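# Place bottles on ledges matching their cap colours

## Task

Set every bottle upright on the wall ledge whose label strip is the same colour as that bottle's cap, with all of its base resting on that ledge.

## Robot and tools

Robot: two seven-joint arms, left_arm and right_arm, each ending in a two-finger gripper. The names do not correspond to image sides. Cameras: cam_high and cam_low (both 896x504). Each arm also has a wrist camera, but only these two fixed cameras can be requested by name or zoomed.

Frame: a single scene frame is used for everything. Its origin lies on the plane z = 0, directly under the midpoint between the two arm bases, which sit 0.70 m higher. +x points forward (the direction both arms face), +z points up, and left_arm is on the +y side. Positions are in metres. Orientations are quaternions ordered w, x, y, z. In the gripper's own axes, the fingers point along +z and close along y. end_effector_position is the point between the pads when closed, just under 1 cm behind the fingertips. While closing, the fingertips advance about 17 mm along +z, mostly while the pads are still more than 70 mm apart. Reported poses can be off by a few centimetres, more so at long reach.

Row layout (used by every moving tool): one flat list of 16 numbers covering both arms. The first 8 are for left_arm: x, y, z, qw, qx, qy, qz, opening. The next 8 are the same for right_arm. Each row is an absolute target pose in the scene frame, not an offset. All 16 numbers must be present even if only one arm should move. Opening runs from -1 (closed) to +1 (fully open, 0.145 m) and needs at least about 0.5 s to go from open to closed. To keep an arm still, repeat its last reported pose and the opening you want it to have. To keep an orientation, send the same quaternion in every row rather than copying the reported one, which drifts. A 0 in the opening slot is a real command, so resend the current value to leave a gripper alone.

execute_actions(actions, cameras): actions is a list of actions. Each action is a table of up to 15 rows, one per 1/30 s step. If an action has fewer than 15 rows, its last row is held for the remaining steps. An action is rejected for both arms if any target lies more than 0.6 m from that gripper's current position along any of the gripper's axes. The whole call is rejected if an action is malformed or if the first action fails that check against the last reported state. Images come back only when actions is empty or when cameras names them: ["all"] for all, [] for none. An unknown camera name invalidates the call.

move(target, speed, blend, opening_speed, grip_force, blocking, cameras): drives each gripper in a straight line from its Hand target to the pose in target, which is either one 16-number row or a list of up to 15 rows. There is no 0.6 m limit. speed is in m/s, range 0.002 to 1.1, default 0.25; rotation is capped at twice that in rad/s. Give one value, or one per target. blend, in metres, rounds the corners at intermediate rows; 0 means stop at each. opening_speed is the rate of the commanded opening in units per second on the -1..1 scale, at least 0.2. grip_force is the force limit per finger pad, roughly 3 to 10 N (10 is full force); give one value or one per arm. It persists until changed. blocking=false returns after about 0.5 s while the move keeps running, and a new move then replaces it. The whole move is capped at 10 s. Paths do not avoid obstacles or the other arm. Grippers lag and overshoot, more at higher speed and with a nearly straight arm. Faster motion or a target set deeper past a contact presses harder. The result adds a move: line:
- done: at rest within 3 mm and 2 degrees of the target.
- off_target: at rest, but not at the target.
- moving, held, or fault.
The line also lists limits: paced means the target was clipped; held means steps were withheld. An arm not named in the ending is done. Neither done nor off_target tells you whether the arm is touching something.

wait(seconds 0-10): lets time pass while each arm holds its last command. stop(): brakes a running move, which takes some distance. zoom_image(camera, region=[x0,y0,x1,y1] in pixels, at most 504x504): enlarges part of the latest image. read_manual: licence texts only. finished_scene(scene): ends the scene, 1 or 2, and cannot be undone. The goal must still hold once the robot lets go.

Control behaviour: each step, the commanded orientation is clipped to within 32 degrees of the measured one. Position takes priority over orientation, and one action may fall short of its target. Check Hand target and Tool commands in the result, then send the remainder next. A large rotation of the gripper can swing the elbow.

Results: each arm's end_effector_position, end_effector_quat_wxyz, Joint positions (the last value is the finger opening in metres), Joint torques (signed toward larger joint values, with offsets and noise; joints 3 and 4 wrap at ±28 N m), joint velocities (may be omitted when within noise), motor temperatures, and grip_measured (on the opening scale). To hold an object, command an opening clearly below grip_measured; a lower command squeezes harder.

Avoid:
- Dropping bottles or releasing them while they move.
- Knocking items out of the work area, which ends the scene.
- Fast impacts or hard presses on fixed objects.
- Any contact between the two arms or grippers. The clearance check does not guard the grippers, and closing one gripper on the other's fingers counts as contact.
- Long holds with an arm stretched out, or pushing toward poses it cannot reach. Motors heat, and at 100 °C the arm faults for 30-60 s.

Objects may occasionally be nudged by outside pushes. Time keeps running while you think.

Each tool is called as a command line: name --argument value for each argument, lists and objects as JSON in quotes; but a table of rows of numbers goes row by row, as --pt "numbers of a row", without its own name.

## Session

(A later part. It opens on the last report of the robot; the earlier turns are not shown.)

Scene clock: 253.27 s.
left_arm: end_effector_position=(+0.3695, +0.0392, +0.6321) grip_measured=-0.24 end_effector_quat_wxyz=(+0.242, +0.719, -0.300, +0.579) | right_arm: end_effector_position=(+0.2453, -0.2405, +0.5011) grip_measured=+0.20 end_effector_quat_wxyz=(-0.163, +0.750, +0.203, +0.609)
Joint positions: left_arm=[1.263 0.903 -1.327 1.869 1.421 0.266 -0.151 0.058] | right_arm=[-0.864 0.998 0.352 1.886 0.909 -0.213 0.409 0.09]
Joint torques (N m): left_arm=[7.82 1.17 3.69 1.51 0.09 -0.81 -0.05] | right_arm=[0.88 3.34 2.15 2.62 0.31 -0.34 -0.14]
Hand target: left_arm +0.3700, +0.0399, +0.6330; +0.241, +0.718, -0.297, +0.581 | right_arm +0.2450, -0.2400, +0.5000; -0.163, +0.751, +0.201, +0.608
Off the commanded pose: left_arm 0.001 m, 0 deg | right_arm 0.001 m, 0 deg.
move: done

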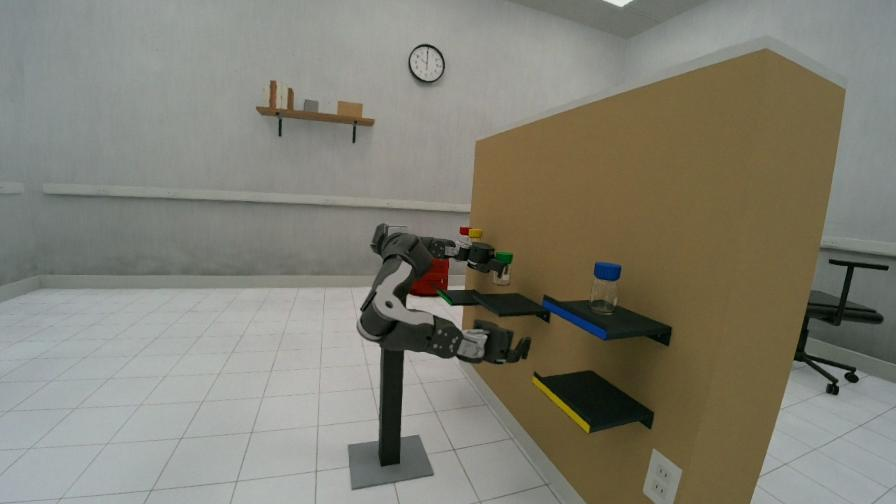

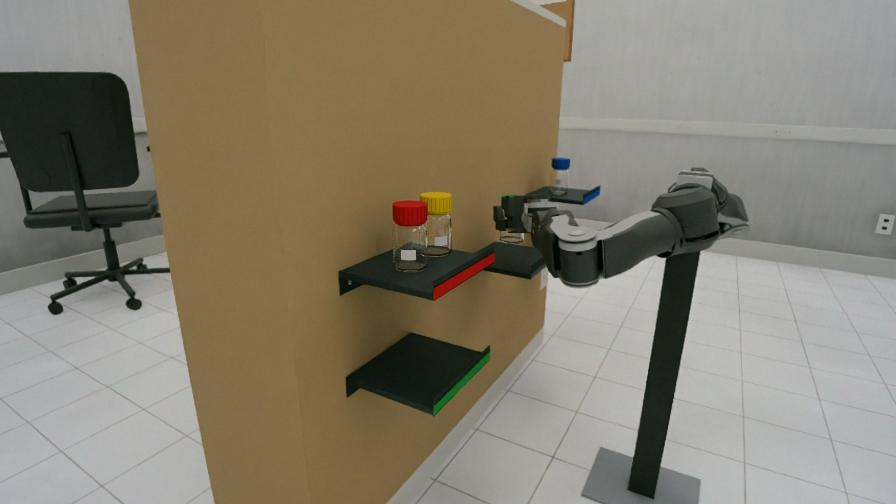

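move --pt "0.257 0.153 0.633 0.2408 0.7180 -0.2974 0.5814 -0.8 0.245 -0.24 0.50 -0.1629 0.7507 0.2011 0.6079 0.2" --pt "0.25 0.25 0.56 0.2408 0.7180 -0.2974 0.5814 -0.8 0.245 -0.24 0.50 -0.1629 0.7507 0.2011 0.6079 0.2" --pt "0.247 0.35 0.525 0 0.7772 0 0.6293 -0.8 0.245 -0.24 0.50 -0.1629 0.7507 0.2011 0.6079 0.2" --pt "0.25 0.388 0.525 0 0.7772 0 0.6293 -0.8 0.245 -0.24 0.50 -0.1629 0.7507 0.2011 0.6079 0.2" --pt "0.396 0.39 0.525 0 0.7772 0 0.6293 -0.8 0.245 -0.24 0.50 -0.1629 0.7507 0.2011 0.6079 0.2" --blend '[0.02,0.02,0.02,0.01,0]' --speed '[0.15,0.18,0.18,0.18,0.14]'

move --pt "0.396 0.39 0.496 0 0.7772 0 0.6293 -0.8 0.245 -0.24 0.50 -0.1629 0.7507 0.2011 0.6079 0.2" --pt "0.396 0.39 0.481 0 0.7772 0 0.6293 -0.8 0.245 -0.24 0.50 -0.1629 0.7507 0.2011 0.6079 0.2" --blend '[0.003,0]' --speed '[0.08,0.02]' --cameras '["all"]'

zoom_image --camera "cam_low" --region '[370, 270, 500, 420]'

zoom_image --camera "cam_high" --region '[430, 260, 510, 330]'

Scene clock: 274.03 s.
left_arm: end_effector_position=(+0.3959, +0.3894, +0.5232) grip_measured=-0.24 end_effector_quat_wxyz=(+0.000, +0.779, +0.001, +0.627) | right_arm: end_effector_position=(+0.2453, -0.2405, +0.5011) grip_measured=+0.20 end_effector_quat_wxyz=(-0.163, +0.750, +0.203, +0.609)
Joint positions: left_arm=[0.945 1.295 -1.438 1.186 1.569 -0.284 0.116 0.058] | right_arm=[-0.864 0.998 0.352 1.886 0.909 -0.213 0.409 0.09]
Joint torques (N m): left_arm=[6.74 5 3.15 0.02 0.17 -0.82 0.2] | right_arm=[0.94 3.47 2.28 2.62 0.3 -0.36 -0.17]
Hand target: left_arm +0.3960, +0.3900, +0.5249; +0.000, +0.777, +0.000, +0.629 | right_arm +0.2450, -0.2400, +0.5000; -0.163, +0.751, +0.201, +0.608
Off the commanded pose: left_arm 0.002 m, 0 deg | right_arm 0.001 m, 0 deg.
move: done; blend cut to 0.0191 m at target 3

Scene clock: 275.37 s.
left_arm: end_effector_position=(+0.3975, +0.3935, +0.4895) grip_measured=-0.24 end_effector_quat_wxyz=(-0.006, +0.769, +0.000, +0.640) | right_arm: end_effector_position=(+0.2453, -0.2405, +0.5011) grip_measured=+0.20 end_effector_quat_wxyz=(-0.163, +0.750, +0.203, +0.609)
Joint positions: left_arm=[0.843 1.182 -1.434 1.022 1.585 -0.422 0.166 0.058] | right_arm=[-0.864 0.998 0.352 1.886 0.909 -0.213 0.409 0.09]
Joint torques (N m): left_arm=[4.5 3.68 2.1 -0.13 0.27 -0.15 0.2] | right_arm=[0.86 3.57 2.33 2.63 0.28 -0.38 -0.13]
Hand target: left_arm +0.3959, +0.3900, +0.4812; +0.000, +0.777, +0.000, +0.629 | right_arm +0.2450, -0.2400, +0.5000; -0.163, +0.751, +0.201, +0.608
Off the commanded pose: left_arm 0.009 m, 2 deg | right_arm 0.001 m, 0 deg.
joint sent to its limit (left arm) — joint 5 (forearm roll), upper limit. The joint targets still meet the commanded pose.
move: off_target (left_arm)

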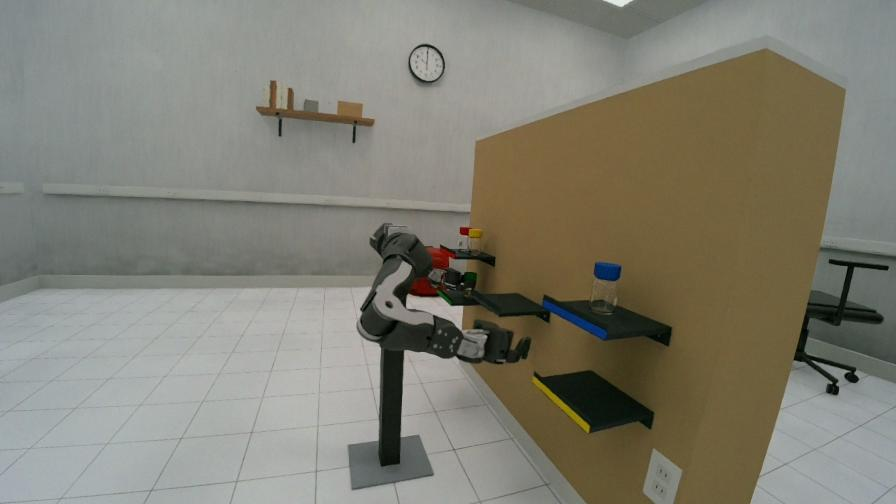

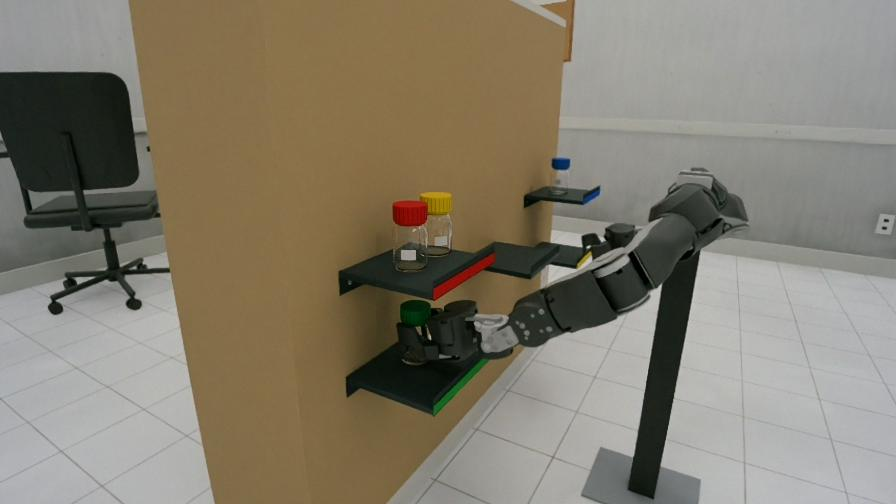

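Scaled by 3.360 from the camera's 896x504 image, which has a finer 1280x720 frame.

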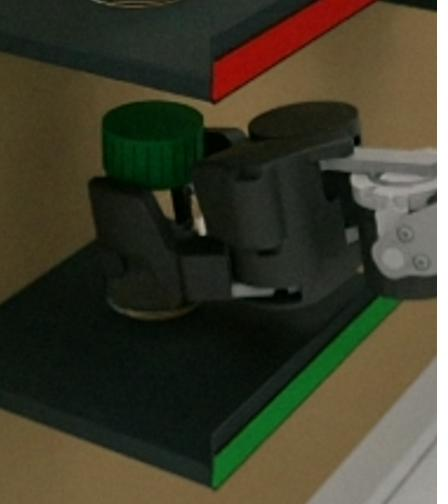

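Scaled by 6.300 from the camera's 896x504 image, which has a finer 1280x720 frame.

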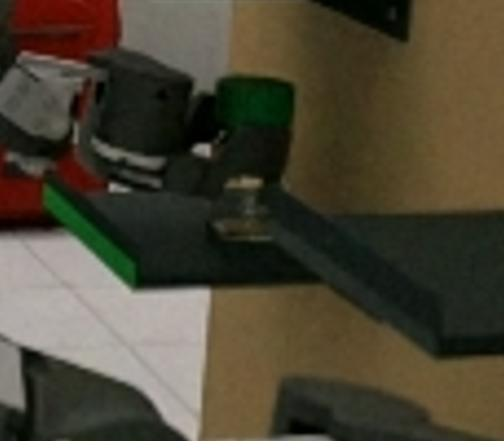

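move --pt "0.396 0.391 0.488 0 0.7772 0 0.6293 -0.8 0.245 -0.24 0.50 -0.1629 0.7507 0.2011 0.6079 0.2" --pt "0.396 0.391 0.488 0 0.7772 0 0.6293 0.2 0.245 -0.24 0.50 -0.1629 0.7507 0.2011 0.6079 0.2" --pt "0.246 0.391 0.51 0 0.7772 0 0.6293 0.1 0.245 -0.24 0.50 -0.1629 0.7507 0.2011 0.6079 0.2" --pt "0.246 0.375 0.60 0 0.7772 0 0.6293 -0.02 0.245 -0.24 0.50 -0.1629 0.7507 0.2011 0.6079 0.2" --pt "0.262 0.366 0.69 0.0821 0.7705 -0.1014 0.6239 -0.02 0.245 -0.24 0.50 -0.1629 0.7507 0.2011 0.6079 0.2" --pt "0.335 0.346 0.687 0.0821 0.7705 -0.1014 0.6239 -0.02 0.245 -0.24 0.50 -0.1629 0.7507 0.2011 0.6079 0.2" --speed '[0.03,0.1,0.14,0.18,0.18,0.12]' --blend '[0,0,0.02,0.02,0.01,0]' --opening_speed 0.8 --cameras '["all"]'

zoom_image --camera "cam_low" --region '[380, 170, 500, 290]'

zoom_image --camera "cam_high" --region '[430, 210, 510, 280]'

Scene clock: 310.33 s.
left_arm: end_effector_position=(+0.3348, +0.3451, +0.6862) grip_measured=-0.02 end_effector_quat_wxyz=(+0.085, +0.770, -0.103, +0.624) | right_arm: end_effector_position=(+0.2453, -0.2405, +0.5011) grip_measured=+0.20 end_effector_quat_wxyz=(-0.163, +0.750, +0.203, +0.609)
Joint positions: left_arm=[1.43 1.725 -1.343 1.646 1.529 0.285 0.356 0.074] | right_arm=[-0.864 0.998 0.352 1.886 0.909 -0.213 0.409 0.09]
Joint torques (N m): left_arm=[4.31 0.96 4 0.08 0.26 -0.47 -0.03] | right_arm=[1.04 3.44 2.33 2.71 0.29 -0.34 -0.15]
Hand target: left_arm +0.3350, +0.3459, +0.6870; +0.082, +0.771, -0.102, +0.624 | right_arm +0.2450, -0.2400, +0.5000; -0.163, +0.751, +0.201, +0.608
Off the commanded pose: left_arm 0.001 m, 0 deg | right_arm 0.001 m, 0 deg.
move: done; blend cut to 0 m at target 3, 0 m at target 4; target 3's new opening was sent with left_arm's hand 0.003 m and 4 deg from that target; target 4's new opening was sent with left_arm's hand 0.002 m and 10 deg from that target

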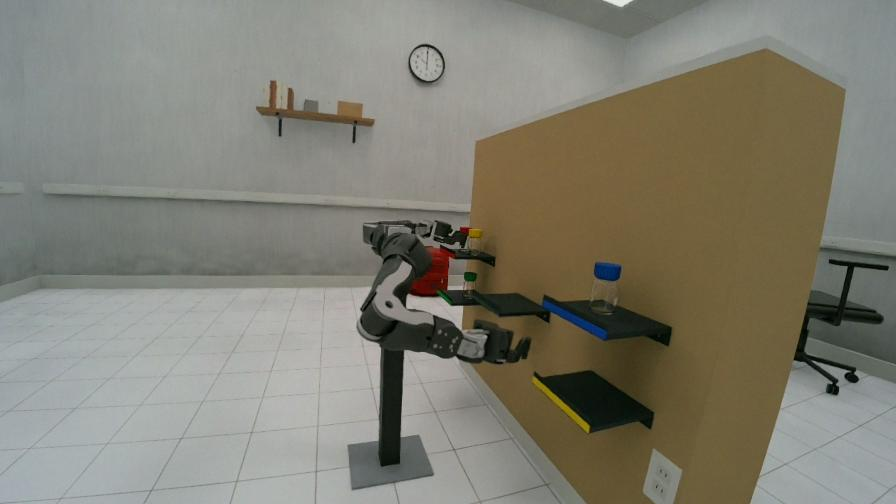

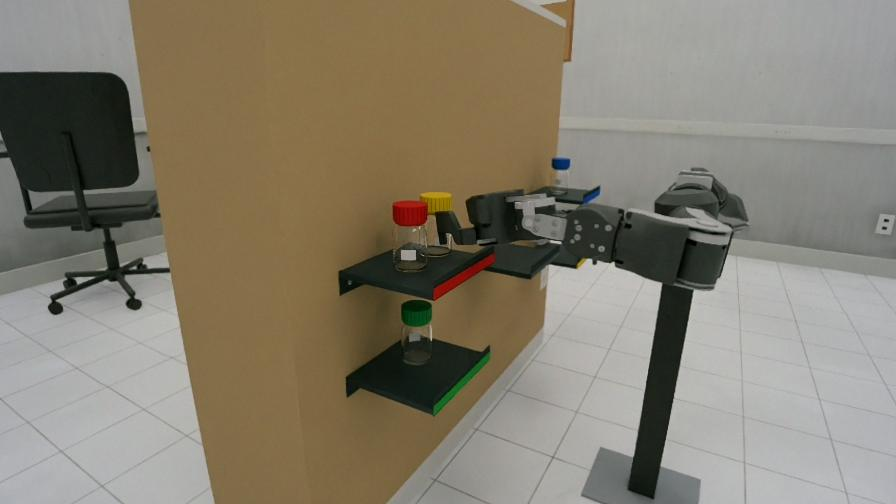

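Scaled by 4.200 from the camera's 896x504 image, which has a finer 1280x720 frame.

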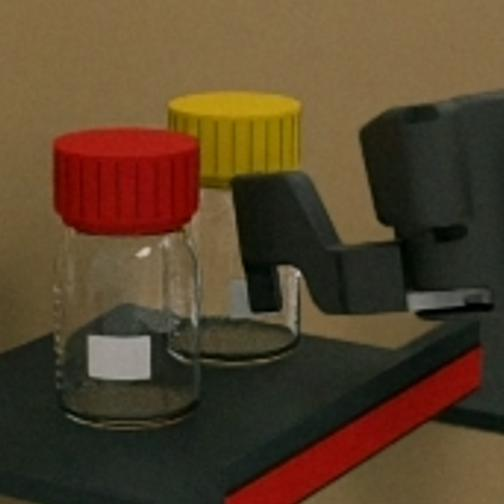

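Scaled by 6.300 from the camera's 896x504 image, which has a finer 1280x720 frame.

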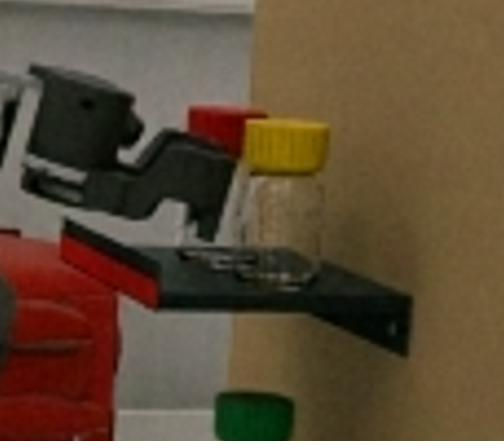

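move --pt "0.392 0.3295 0.684 0.0821 0.7705 -0.1014 0.6239 -0.02 0.245 -0.24 0.50 -0.1629 0.7507 0.2011 0.6079 0.2" --pt "0.392 0.3295 0.684 0.0821 0.7705 -0.1014 0.6239 -0.8 0.245 -0.24 0.50 -0.1629 0.7507 0.2011 0.6079 0.2" --pt "0.392 0.3295 0.735 0.0821 0.7705 -0.1014 0.6239 -0.8 0.245 -0.24 0.50 -0.1629 0.7507 0.2011 0.6079 0.2" --speed '[0.1,0.1,0.1]' --opening_speed 0.8 --cameras '["all"]'

zoom_image --camera "cam_low" --region '[380, 150, 500, 290]'

zoom_image --camera "cam_high" --region '[430, 210, 510, 280]'

Scene clock: 337.00 s.
left_arm: end_effector_position=(+0.3918, +0.3305, +0.7340) grip_measured=-0.24 end_effector_quat_wxyz=(+0.080, +0.772, -0.099, +0.622) | right_arm: end_effector_position=(+0.2453, -0.2405, +0.5011) grip_measured=+0.20 end_effector_quat_wxyz=(-0.163, +0.750, +0.203, +0.609)
Joint positions: left_arm=[1.624 1.418 -1.289 1.424 1.466 0.539 0.283 0.058] | right_arm=[-0.864 0.998 0.352 1.886 0.909 -0.213 0.409 0.09]
Joint torques (N m): left_arm=[6.42 -0.51 3.48 0.25 0.26 -0.76 0.23] | right_arm=[0.96 3.44 2.25 2.73 0.29 -0.38 -0.12]
Hand target: left_arm +0.3920, +0.3296, +0.7350; +0.082, +0.771, -0.101, +0.624 | right_arm +0.2450, -0.2400, +0.5000; -0.163, +0.751, +0.201, +0.608
Off the commanded pose: left_arm 0.001 m, 0 deg | right_arm 0.001 m, 0 deg.
move: done

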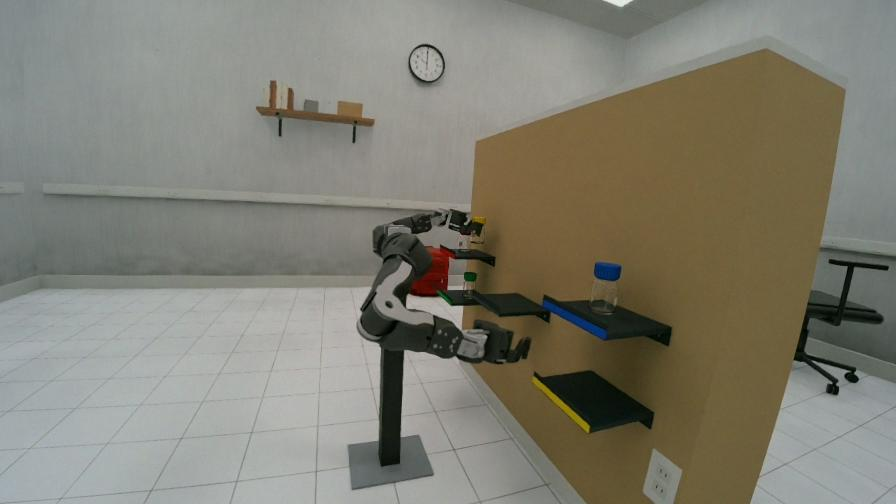

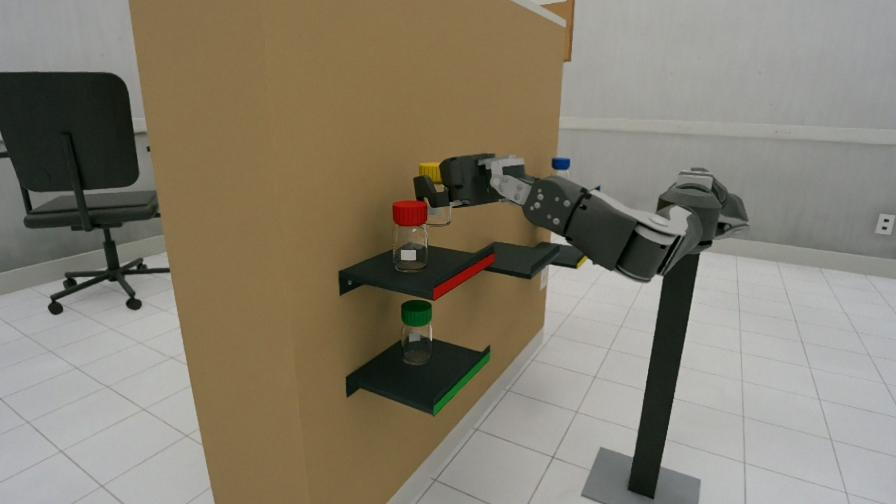

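Scaled by 3.600 from the camera's 896x504 image, which has a finer 1280x720 frame.

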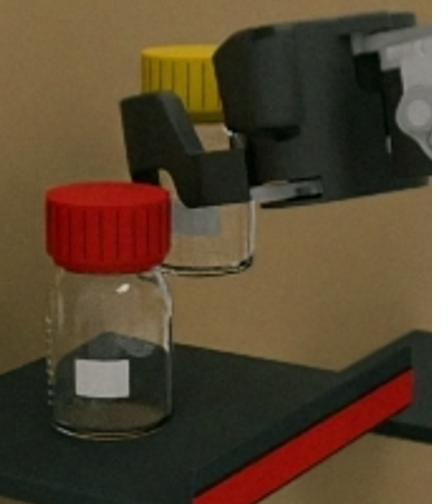

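Scaled by 6.300 from the camera's 896x504 image, which has a finer 1280x720 frame.

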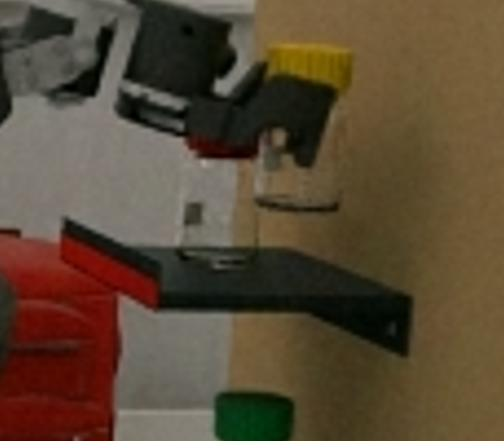

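move --pt "0.25 0.368 0.735 0.0821 0.7705 -0.1014 0.6239 -0.8 0.245 -0.24 0.50 -0.1629 0.7507 0.2011 0.6079 0.2" --pt "0.25 0.28 0.68 0.2408 0.7180 -0.2974 0.5814 -0.8 0.245 -0.24 0.50 -0.1629 0.7507 0.2011 0.6079 0.2" --pt "0.262 0.158 0.643 0.2408 0.7180 -0.2974 0.5814 -0.8 0.245 -0.24 0.50 -0.1629 0.7507 0.2011 0.6079 0.2" --pt "0.396 0.024 0.632 0.2408 0.7180 -0.2974 0.5814 -0.8 0.245 -0.24 0.50 -0.1629 0.7507 0.2011 0.6079 0.2" --speed '[0.15,0.16,0.16,0.14]' --blend '[0.02,0.03,0.02,0]'

move --pt "0.396 0.024 0.593 0.2408 0.7180 -0.2974 0.5814 -0.8 0.245 -0.24 0.50 -0.1629 0.7507 0.2011 0.6079 0.2" --pt "0.396 0.024 0.579 0.2408 0.7180 -0.2974 0.5814 -0.8 0.245 -0.24 0.50 -0.1629 0.7507 0.2011 0.6079 0.2" --blend '[0.003,0]' --speed '[0.08,0.02]' --cameras '["all"]'

zoom_image --camera "cam_high" --region '[440, 240, 560, 330]'

zoom_image --camera "cam_low" --region '[440, 170, 560, 290]'

Scene clock: 360.17 s.
left_arm: end_effector_position=(+0.3945, +0.0234, +0.6275) grip_measured=-0.24 end_effector_quat_wxyz=(+0.242, +0.722, -0.300, +0.575) | right_arm: end_effector_position=(+0.2453, -0.2405, +0.5011) grip_measured=+0.20 end_effector_quat_wxyz=(-0.163, +0.750, +0.203, +0.609)
Joint positions: left_arm=[1.448 0.787 -1.561 1.716 1.508 0.156 -0.142 0.058] | right_arm=[-0.864 0.998 0.352 1.886 0.909 -0.213 0.409 0.09]
Joint torques (N m): left_arm=[10.14 0.49 4.53 0.59 0.06 -0.81 0] | right_arm=[0.94 3.57 2.35 2.62 0.28 -0.36 -0.14]
Motor temperatures (°C): left_arm=[24 22 27 20 21 25 21] | right_arm=[21 23 22 20 20 20 21]
Hand target: left_arm +0.3960, +0.0240, +0.6320; +0.241, +0.718, -0.297, +0.581 | right_arm +0.2450, -0.2400, +0.5000; -0.163, +0.751, +0.201, +0.608
Off the commanded pose: left_arm 0.005 m, 1 deg | right_arm 0.001 m, 0 deg.
move: off_target (left_arm)

Scene clock: 361.63 s.
left_arm: end_effector_position=(+0.3975, +0.0245, +0.5855) grip_measured=-0.24 end_effector_quat_wxyz=(+0.241, +0.713, -0.295, +0.588) | right_arm: end_effector_position=(+0.2453, -0.2405, +0.5011) grip_measured=+0.20 end_effector_quat_wxyz=(-0.163, +0.750, +0.203, +0.609)
Joint positions: left_arm=[1.29 0.762 -1.562 1.654 1.372 0.026 -0.128 0.058] | right_arm=[-0.864 0.998 0.352 1.886 0.909 -0.213 0.409 0.09]
Joint torques (N m): left_arm=[7.08 0.15 2.52 0.73 -0.01 -0.48 0.19] | right_arm=[1.07 3.44 2.18 2.73 0.31 -0.37 -0.13]
Hand target: left_arm +0.3960, +0.0241, +0.5790; +0.241, +0.718, -0.297, +0.581 | right_arm +0.2450, -0.2400, +0.5000; -0.163, +0.751, +0.201, +0.608
Off the commanded pose: left_arm 0.007 m, 1 deg | right_arm 0.001 m, 0 deg.
joint sent to its limit (left arm) — joint 3 (upper arm roll), lower limit. The joint targets still meet the commanded pose.
move: off_target (left_arm)

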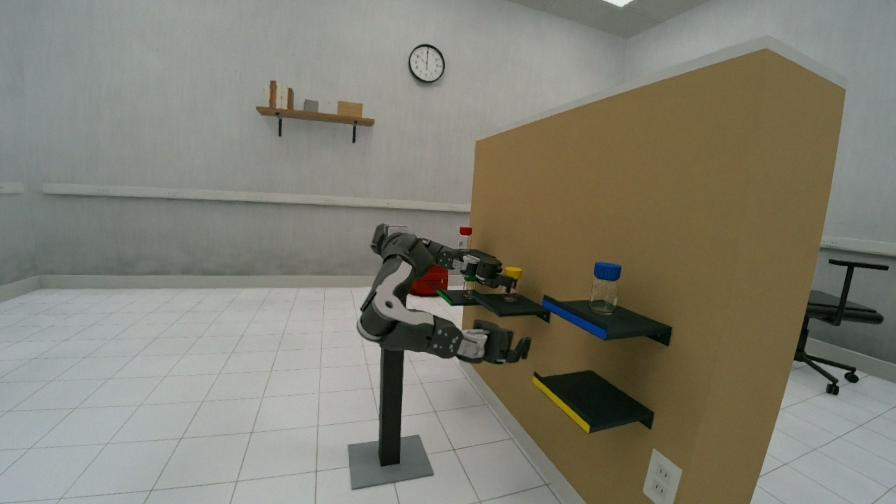

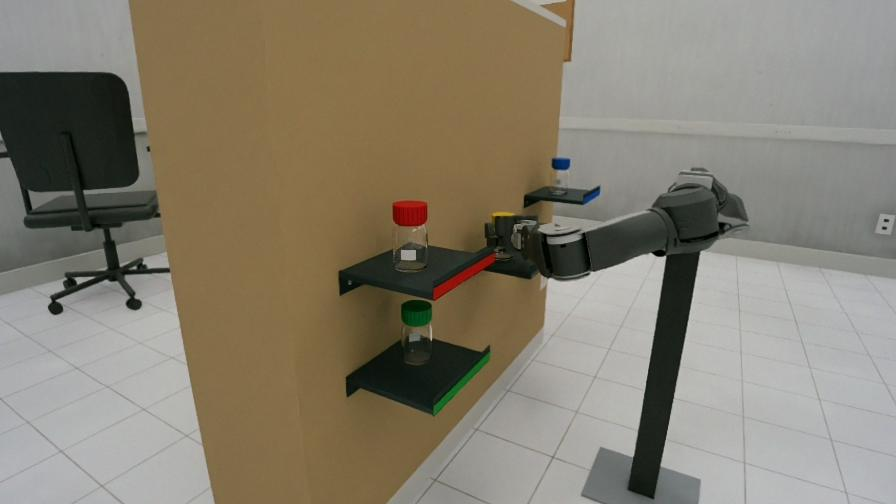

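Scaled by 4.200 from the camera's 896x504 image, which has a finer 1280x720 frame.

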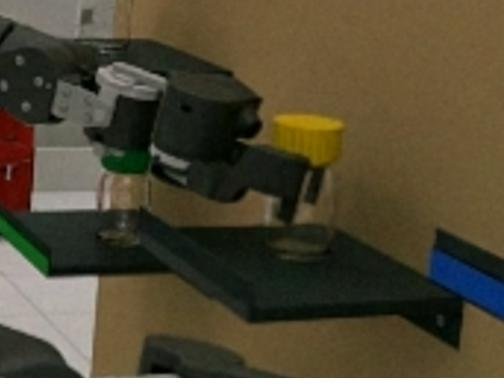

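Scaled by 4.200 from the camera's 896x504 image, which has a finer 1280x720 frame.

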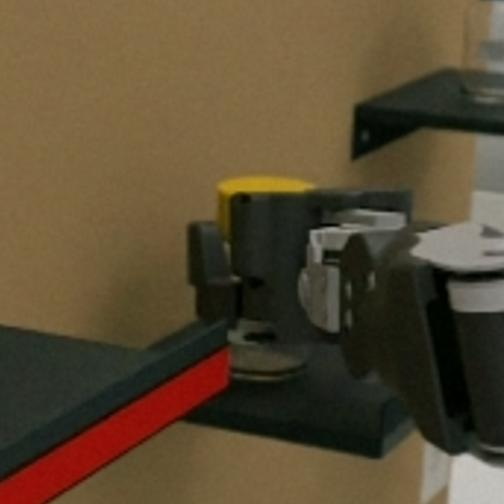

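move --pt "0.396 0.024 0.584 0.2408 0.7180 -0.2974 0.5814 -0.8 0.245 -0.24 0.50 -0.1629 0.7507 0.2011 0.6079 0.3" --pt "0.396 0.024 0.584 0.2408 0.7180 -0.2974 0.5814 0.2 0.255 -0.19 0.52 -0.1629 0.7507 0.2011 0.6079 0.3" --pt "0.264 0.156 0.60 0.2408 0.7180 -0.2974 0.5814 0.2 0.26 -0.18 0.53 -0.1629 0.7507 0.2011 0.6079 0.3" --pt "0.25 0.27 0.57 0.2408 0.7180 -0.2974 0.5814 0.2 0.275 -0.093 0.59 -0.2408 0.7180 0.2974 0.5814 0.3" --pt "0.25 0.27 0.57 0.2408 0.7180 -0.2974 0.5814 0.2 0.33 -0.038 0.589 -0.2408 0.7180 0.2974 0.5814 0.3" --speed '[0.05,0.1,0.14,0.16,0.12]' --blend '[0,0,0.02,0.01,0]' --opening_speed 0.8 --cameras '["all"]'

zoom_image --camera "cam_high" --region '[450, 240, 560, 330]'

zoom_image --camera "cam_low" --region '[440, 190, 560, 290]'

Scene clock: 382.00 s.
left_arm: end_effector_position=(+0.2510, +0.2719, +0.5718) grip_measured=+0.20 end_effector_quat_wxyz=(+0.236, +0.718, -0.297, +0.584) | right_arm: end_effector_position=(+0.3298, -0.0376, +0.5912) grip_measured=+0.30 end_effector_quat_wxyz=(-0.244, +0.715, +0.297, +0.584)
Joint positions: left_arm=[0.974 1.804 -1.562 1.73 1.44 -0.449 0.775 0.09] | right_arm=[0.472 0.702 -0.591 2.035 0.902 0.564 -0.01 0.098]
Joint torques (N m): left_arm=[2.04 3.47 1.96 0.54 0.49 -0.48 0.24] | right_arm=[4.36 1.91 2.47 2.54 0.06 -0.29 -0.14]
Hand target: left_arm +0.2499, +0.2700, +0.5700; +0.241, +0.718, -0.297, +0.581 | right_arm +0.3299, -0.0379, +0.5889; -0.241, +0.718, +0.297, +0.581
Off the commanded pose: left_arm 0.003 m, 1 deg | right_arm 0.002 m, 1 deg.
move: done

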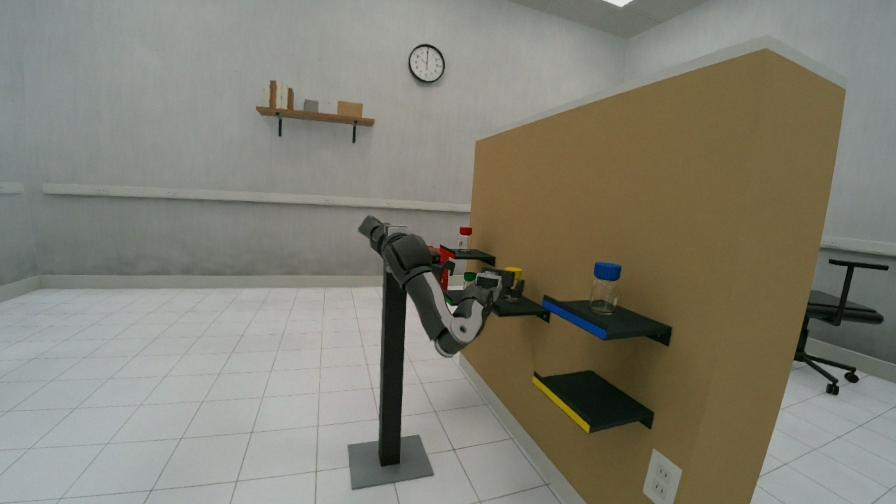

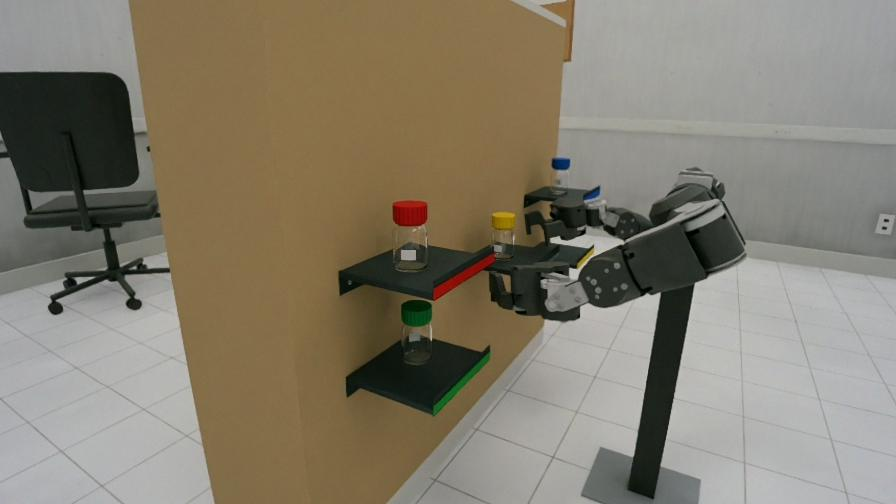

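Scaled by 4.582 from the camera's 896x504 image, which has a finer 1280x720 frame.

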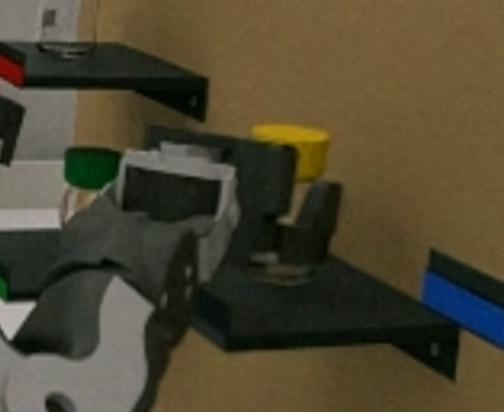

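Scaled by 4.200 from the camera's 896x504 image, which has a finer 1280x720 frame.

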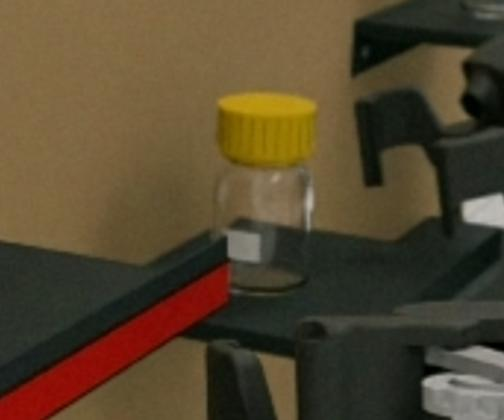

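move --pt "0.25 0.27 0.57 0.2408 0.7180 -0.2974 0.5814 0.2 0.34 -0.019 0.587 -0.2408 0.7180 0.2974 0.5814 0.3" --pt "0.25 0.27 0.57 0.2408 0.7180 -0.2974 0.5814 0.2 0.395 0.036 0.583 -0.2408 0.7180 0.2974 0.5814 0.3" --pt "0.25 0.27 0.57 0.2408 0.7180 -0.2974 0.5814 0.2 0.395 0.036 0.583 -0.2408 0.7180 0.2974 0.5814 -0.8" --pt "0.25 0.27 0.57 0.2408 0.7180 -0.2974 0.5814 0.2 0.395 0.036 0.636 -0.2408 0.7180 0.2974 0.5814 -0.8" --speed '[0.1,0.1,0.1,0.1]' --blend '[0.005,0,0,0]' --opening_speed 0.8 --cameras '["all"]'

zoom_image --camera "cam_high" --region '[450, 210, 560, 330]'

zoom_image --camera "cam_low" --region '[440, 170, 560, 290]'

Scene clock: 420.63 s.
left_arm: end_effector_position=(+0.2510, +0.2719, +0.5718) grip_measured=+0.20 end_effector_quat_wxyz=(+0.236, +0.718, -0.297, +0.584) | right_arm: end_effector_position=(+0.3944, +0.0367, +0.6341) grip_measured=-0.29 end_effector_quat_wxyz=(-0.240, +0.719, +0.301, +0.579)
Joint positions: left_arm=[0.974 1.804 -1.562 1.73 1.44 -0.449 0.775 0.09] | right_arm=[0.857 0.285 -0.703 1.662 0.836 0.756 -0.066 0.054]
Joint torques (N m): left_arm=[2.02 3.47 1.98 0.55 0.49 -0.48 0.24] | right_arm=[6.53 -0.96 4.1 3.06 0.11 -0.54 -0.14]
Hand target: left_arm +0.2499, +0.2700, +0.5700; +0.241, +0.718, -0.297, +0.581 | right_arm +0.3950, +0.0360, +0.6360; -0.241, +0.718, +0.297, +0.582
Off the commanded pose: left_arm 0.003 m, 1 deg | right_arm 0.002 m, 1 deg.
move: done

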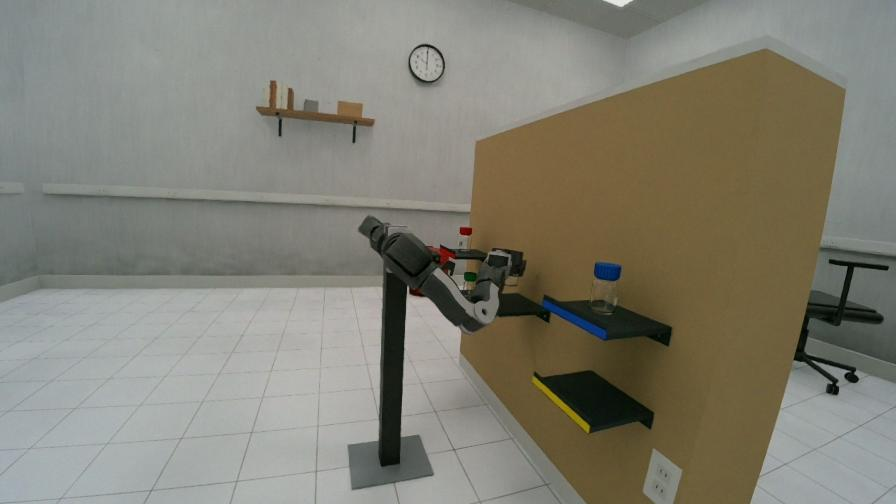

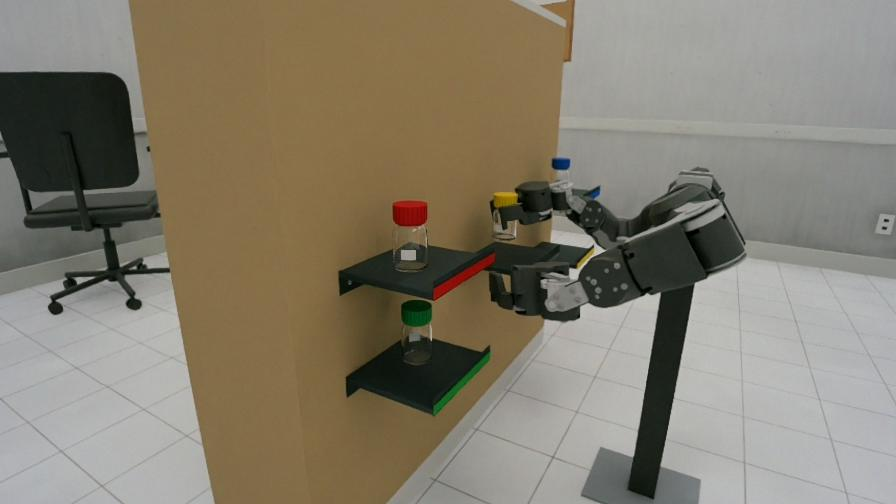

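Scaled by 4.200 from the camera's 896x504 image, which has a finer 1280x720 frame.

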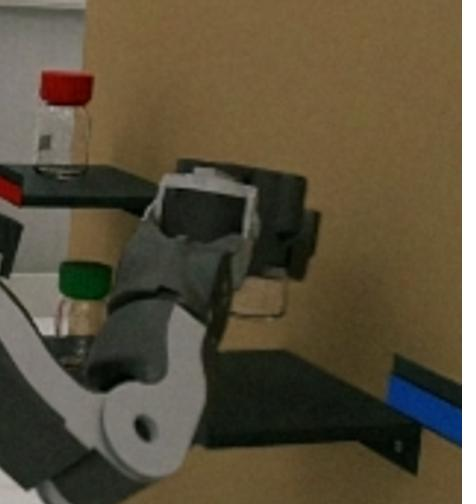

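Scaled by 4.200 from the camera's 896x504 image, which has a finer 1280x720 frame.

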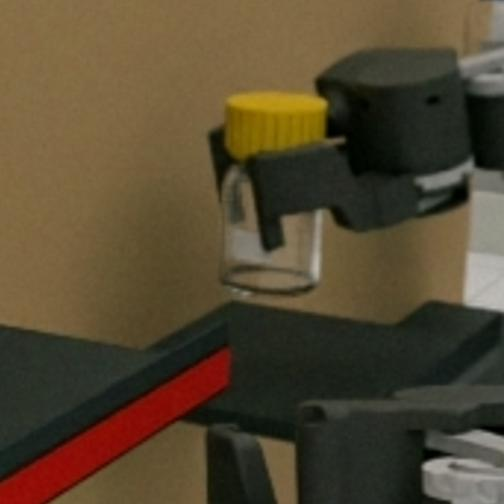

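move --pt "0.25 0.27 0.57 0.2408 0.7180 -0.2974 0.5814 0.2 0.262 -0.097 0.635 -0.2408 0.7180 0.2974 0.5814 -0.8" --pt "0.25 0.27 0.57 0.2408 0.7180 -0.2974 0.5814 0.2 0.248 -0.25 0.56 -0.2408 0.7180 0.2974 0.5814 -0.8" --pt "0.25 0.27 0.57 0.2408 0.7180 -0.2974 0.5814 0.2 0.242 -0.36 0.526 0 0.7772 0 0.6293 -0.8" --pt "0.25 0.27 0.57 0.2408 0.7180 -0.2974 0.5814 0.2 0.252 -0.39 0.525 0 0.7772 0 0.6293 -0.8" --pt "0.25 0.27 0.57 0.2408 0.7180 -0.2974 0.5814 0.2 0.394 -0.39 0.525 0 0.7772 0 0.6293 -0.8" --speed '[0.14,0.16,0.16,0.16,0.14]' --blend '[0.02,0.03,0.02,0.01,0]'

move --pt "0.25 0.27 0.57 0.2408 0.7180 -0.2974 0.5814 0.2 0.394 -0.39 0.495 0 0.7772 0 0.6293 -0.8" --pt "0.25 0.27 0.57 0.2408 0.7180 -0.2974 0.5814 0.2 0.394 -0.39 0.478 0 0.7772 0 0.6293 -0.8" --speed '[0.08,0.02]' --blend '[0.003,0]' --cameras '["all"]'

zoom_image --camera "cam_high" --region '[510, 300, 670, 440]'

Scene clock: 445.53 s.
left_arm: end_effector_position=(+0.2510, +0.2719, +0.5718) grip_measured=+0.20 end_effector_quat_wxyz=(+0.236, +0.718, -0.297, +0.584) | right_arm: end_effector_position=(+0.3936, -0.3909, +0.5240) grip_measured=-0.29 end_effector_quat_wxyz=(+0.001, +0.780, -0.002, +0.626)
Joint positions: left_arm=[0.974 1.804 -1.562 1.73 1.44 -0.449 0.775 0.09] | right_arm=[0.232 0.763 0.209 1.197 0.571 0.283 0.415 0.054]
Joint torques (N m): left_arm=[2.02 3.44 1.96 0.55 0.49 -0.48 0.24] | right_arm=[4.6 6.45 2.82 3.32 0.38 -0.68 0.15]
Hand target: left_arm +0.2499, +0.2700, +0.5700; +0.241, +0.718, -0.297, +0.581 | right_arm +0.3940, -0.3901, +0.5250; +0.000, +0.777, +0.000, +0.629
Off the commanded pose: left_arm 0.003 m, 1 deg | right_arm 0.001 m, 1 deg.
move: done; blend cut to 0.0158 m at target 3

Scene clock: 447.10 s.
left_arm: end_effector_position=(+0.2510, +0.2719, +0.5718) grip_measured=+0.20 end_effector_quat_wxyz=(+0.236, +0.718, -0.297, +0.584) | right_arm: end_effector_position=(+0.3951, -0.3922, +0.4860) grip_measured=-0.29 end_effector_quat_wxyz=(+0.004, +0.769, +0.001, +0.639)
Joint positions: left_arm=[0.974 1.804 -1.562 1.73 1.44 -0.449 0.775 0.09] | right_arm=[0.253 0.701 0.168 1.025 0.527 0.078 0.457 0.054]
Joint torques (N m): left_arm=[2.04 3.47 1.96 0.55 0.49 -0.49 0.24] | right_arm=[3.86 5.76 0.49 2.41 0.3 -0.05 0.07]
Hand target: left_arm +0.2499, +0.2700, +0.5700; +0.241, +0.718, -0.297, +0.581 | right_arm +0.3938, -0.3899, +0.4779; +0.000, +0.777, +0.000, +0.629
Off the commanded pose: left_arm 0.003 m, 1 deg | right_arm 0.008 m, 2 deg.
move: off_target (right_arm)

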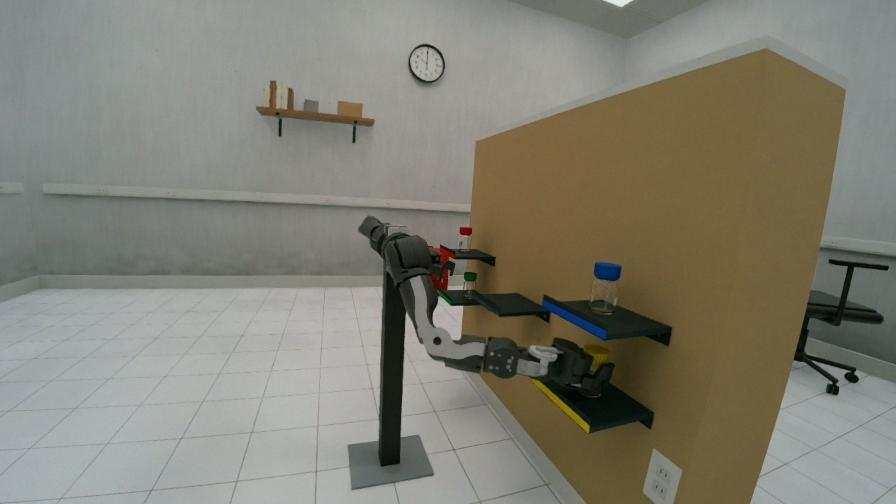

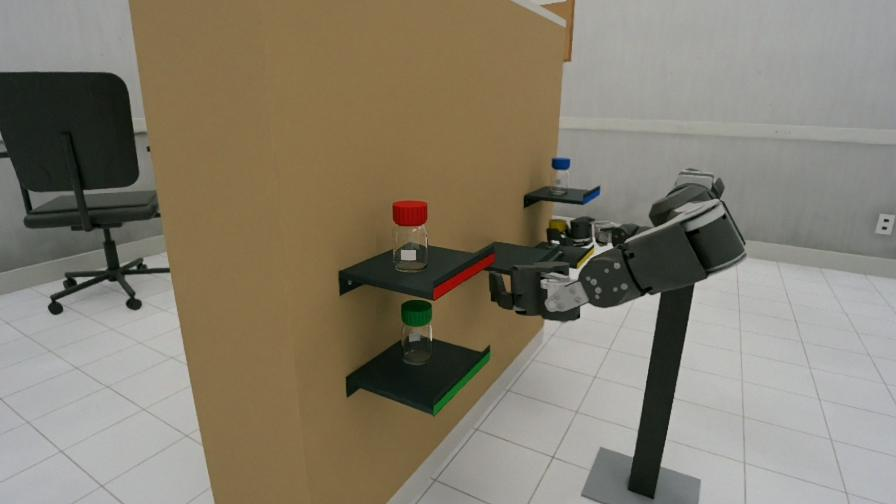

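Scaled by 3.150 from the camera's 896x504 image, which has a finer 1280x720 frame.

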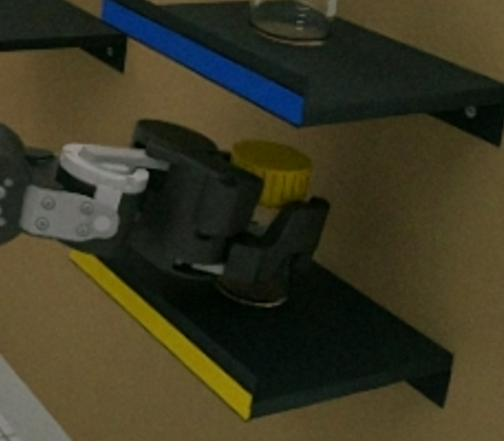

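Contact made. Release and retreat.

move --pt "0.25 0.27 0.57 0.2408 0.7180 -0.2974 0.5814 0.2 0.394 -0.391 0.485 0 0.7772 0 0.6293 -0.8" --pt "0.25 0.27 0.57 0.2408 0.7180 -0.2974 0.5814 0.2 0.394 -0.391 0.485 0 0.7772 0 0.6293 0.2" --pt "0.25 0.27 0.57 0.2408 0.7180 -0.2974 0.5814 0.2 0.245 -0.391 0.505 0 0.7772 0 0.6293 0.2" --speed '[0.03,0.1,0.14]' --opening_speed 0.8 --cameras '["all"]'

zoom_image --camera "cam_high" --region '[440, 210, 690, 440]'

zoom_image --camera "cam_low" --region '[340, 140, 620, 420]'

Scene clock: 460.33 s.
left_arm: end_effector_position=(+0.2510, +0.2719, +0.5718) grip_measured=+0.20 end_effector_quat_wxyz=(+0.236, +0.718, -0.297, +0.584) | right_arm: end_effector_position=(+0.2447, -0.3918, +0.5036) grip_measured=+0.20 end_effector_quat_wxyz=(+0.001, +0.779, -0.002, +0.627)
Joint positions: left_arm=[0.974 1.804 -1.562 1.73 1.44 -0.449 0.775 0.09] | right_arm=[-0.595 0.619 0.739 1.638 0.715 0.141 0.534 0.09]
Joint torques (N m): left_arm=[2.02 3.47 1.96 0.57 0.49 -0.49 0.24] | right_arm=[0.38 5.79 3.64 3.45 0.48 -0.44 0.17]
Hand target: left_arm +0.2499, +0.2700, +0.5700; +0.241, +0.718, -0.297, +0.581 | right_arm +0.2450, -0.3910, +0.5050; +0.000, +0.777, +0.000, +0.629
Off the commanded pose: left_arm 0.003 m, 1 deg | right_arm 0.002 m, 0 deg.
move: done

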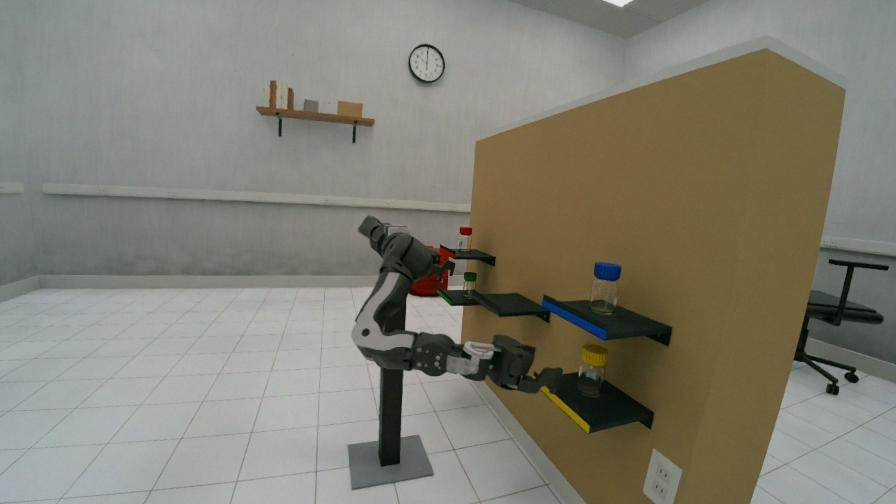

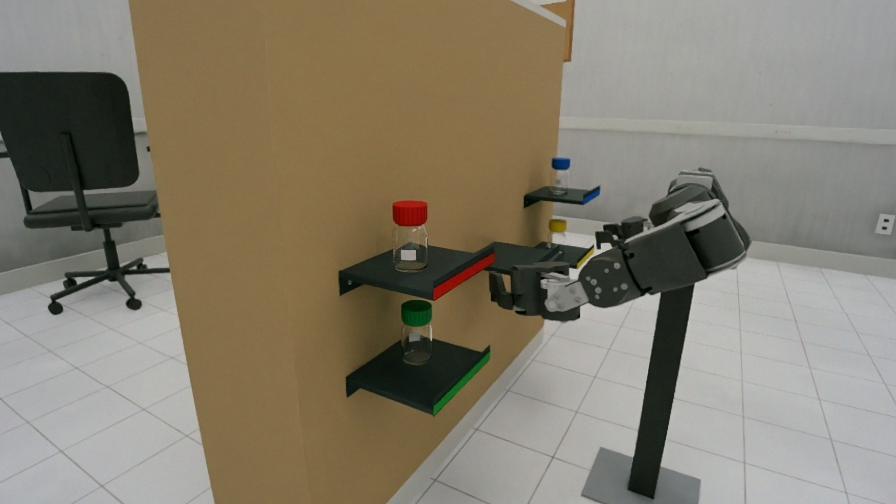

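Scaled by 2.016 from the camera's 896x504 image, which has a finer 1280x720 frame.

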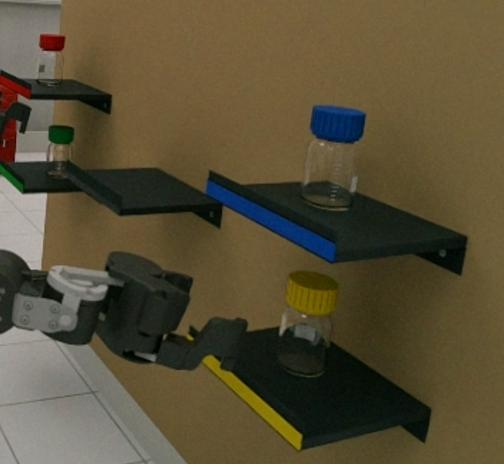

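Scaled by 1.800 from the camera's 896x504 image, which has a finer 1280x720 frame.

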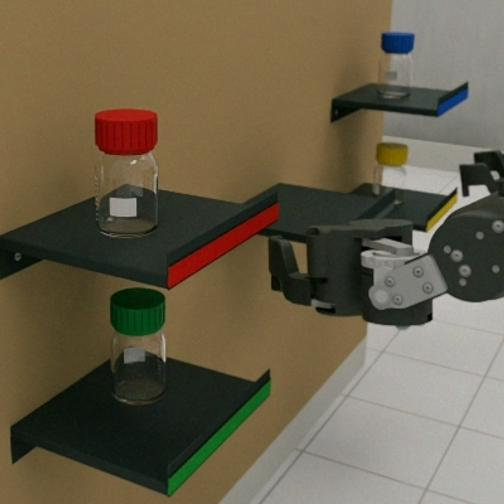

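All four bottles stand on matching ledges.

finished_scene --scene 2

The scene is finished: the task was done.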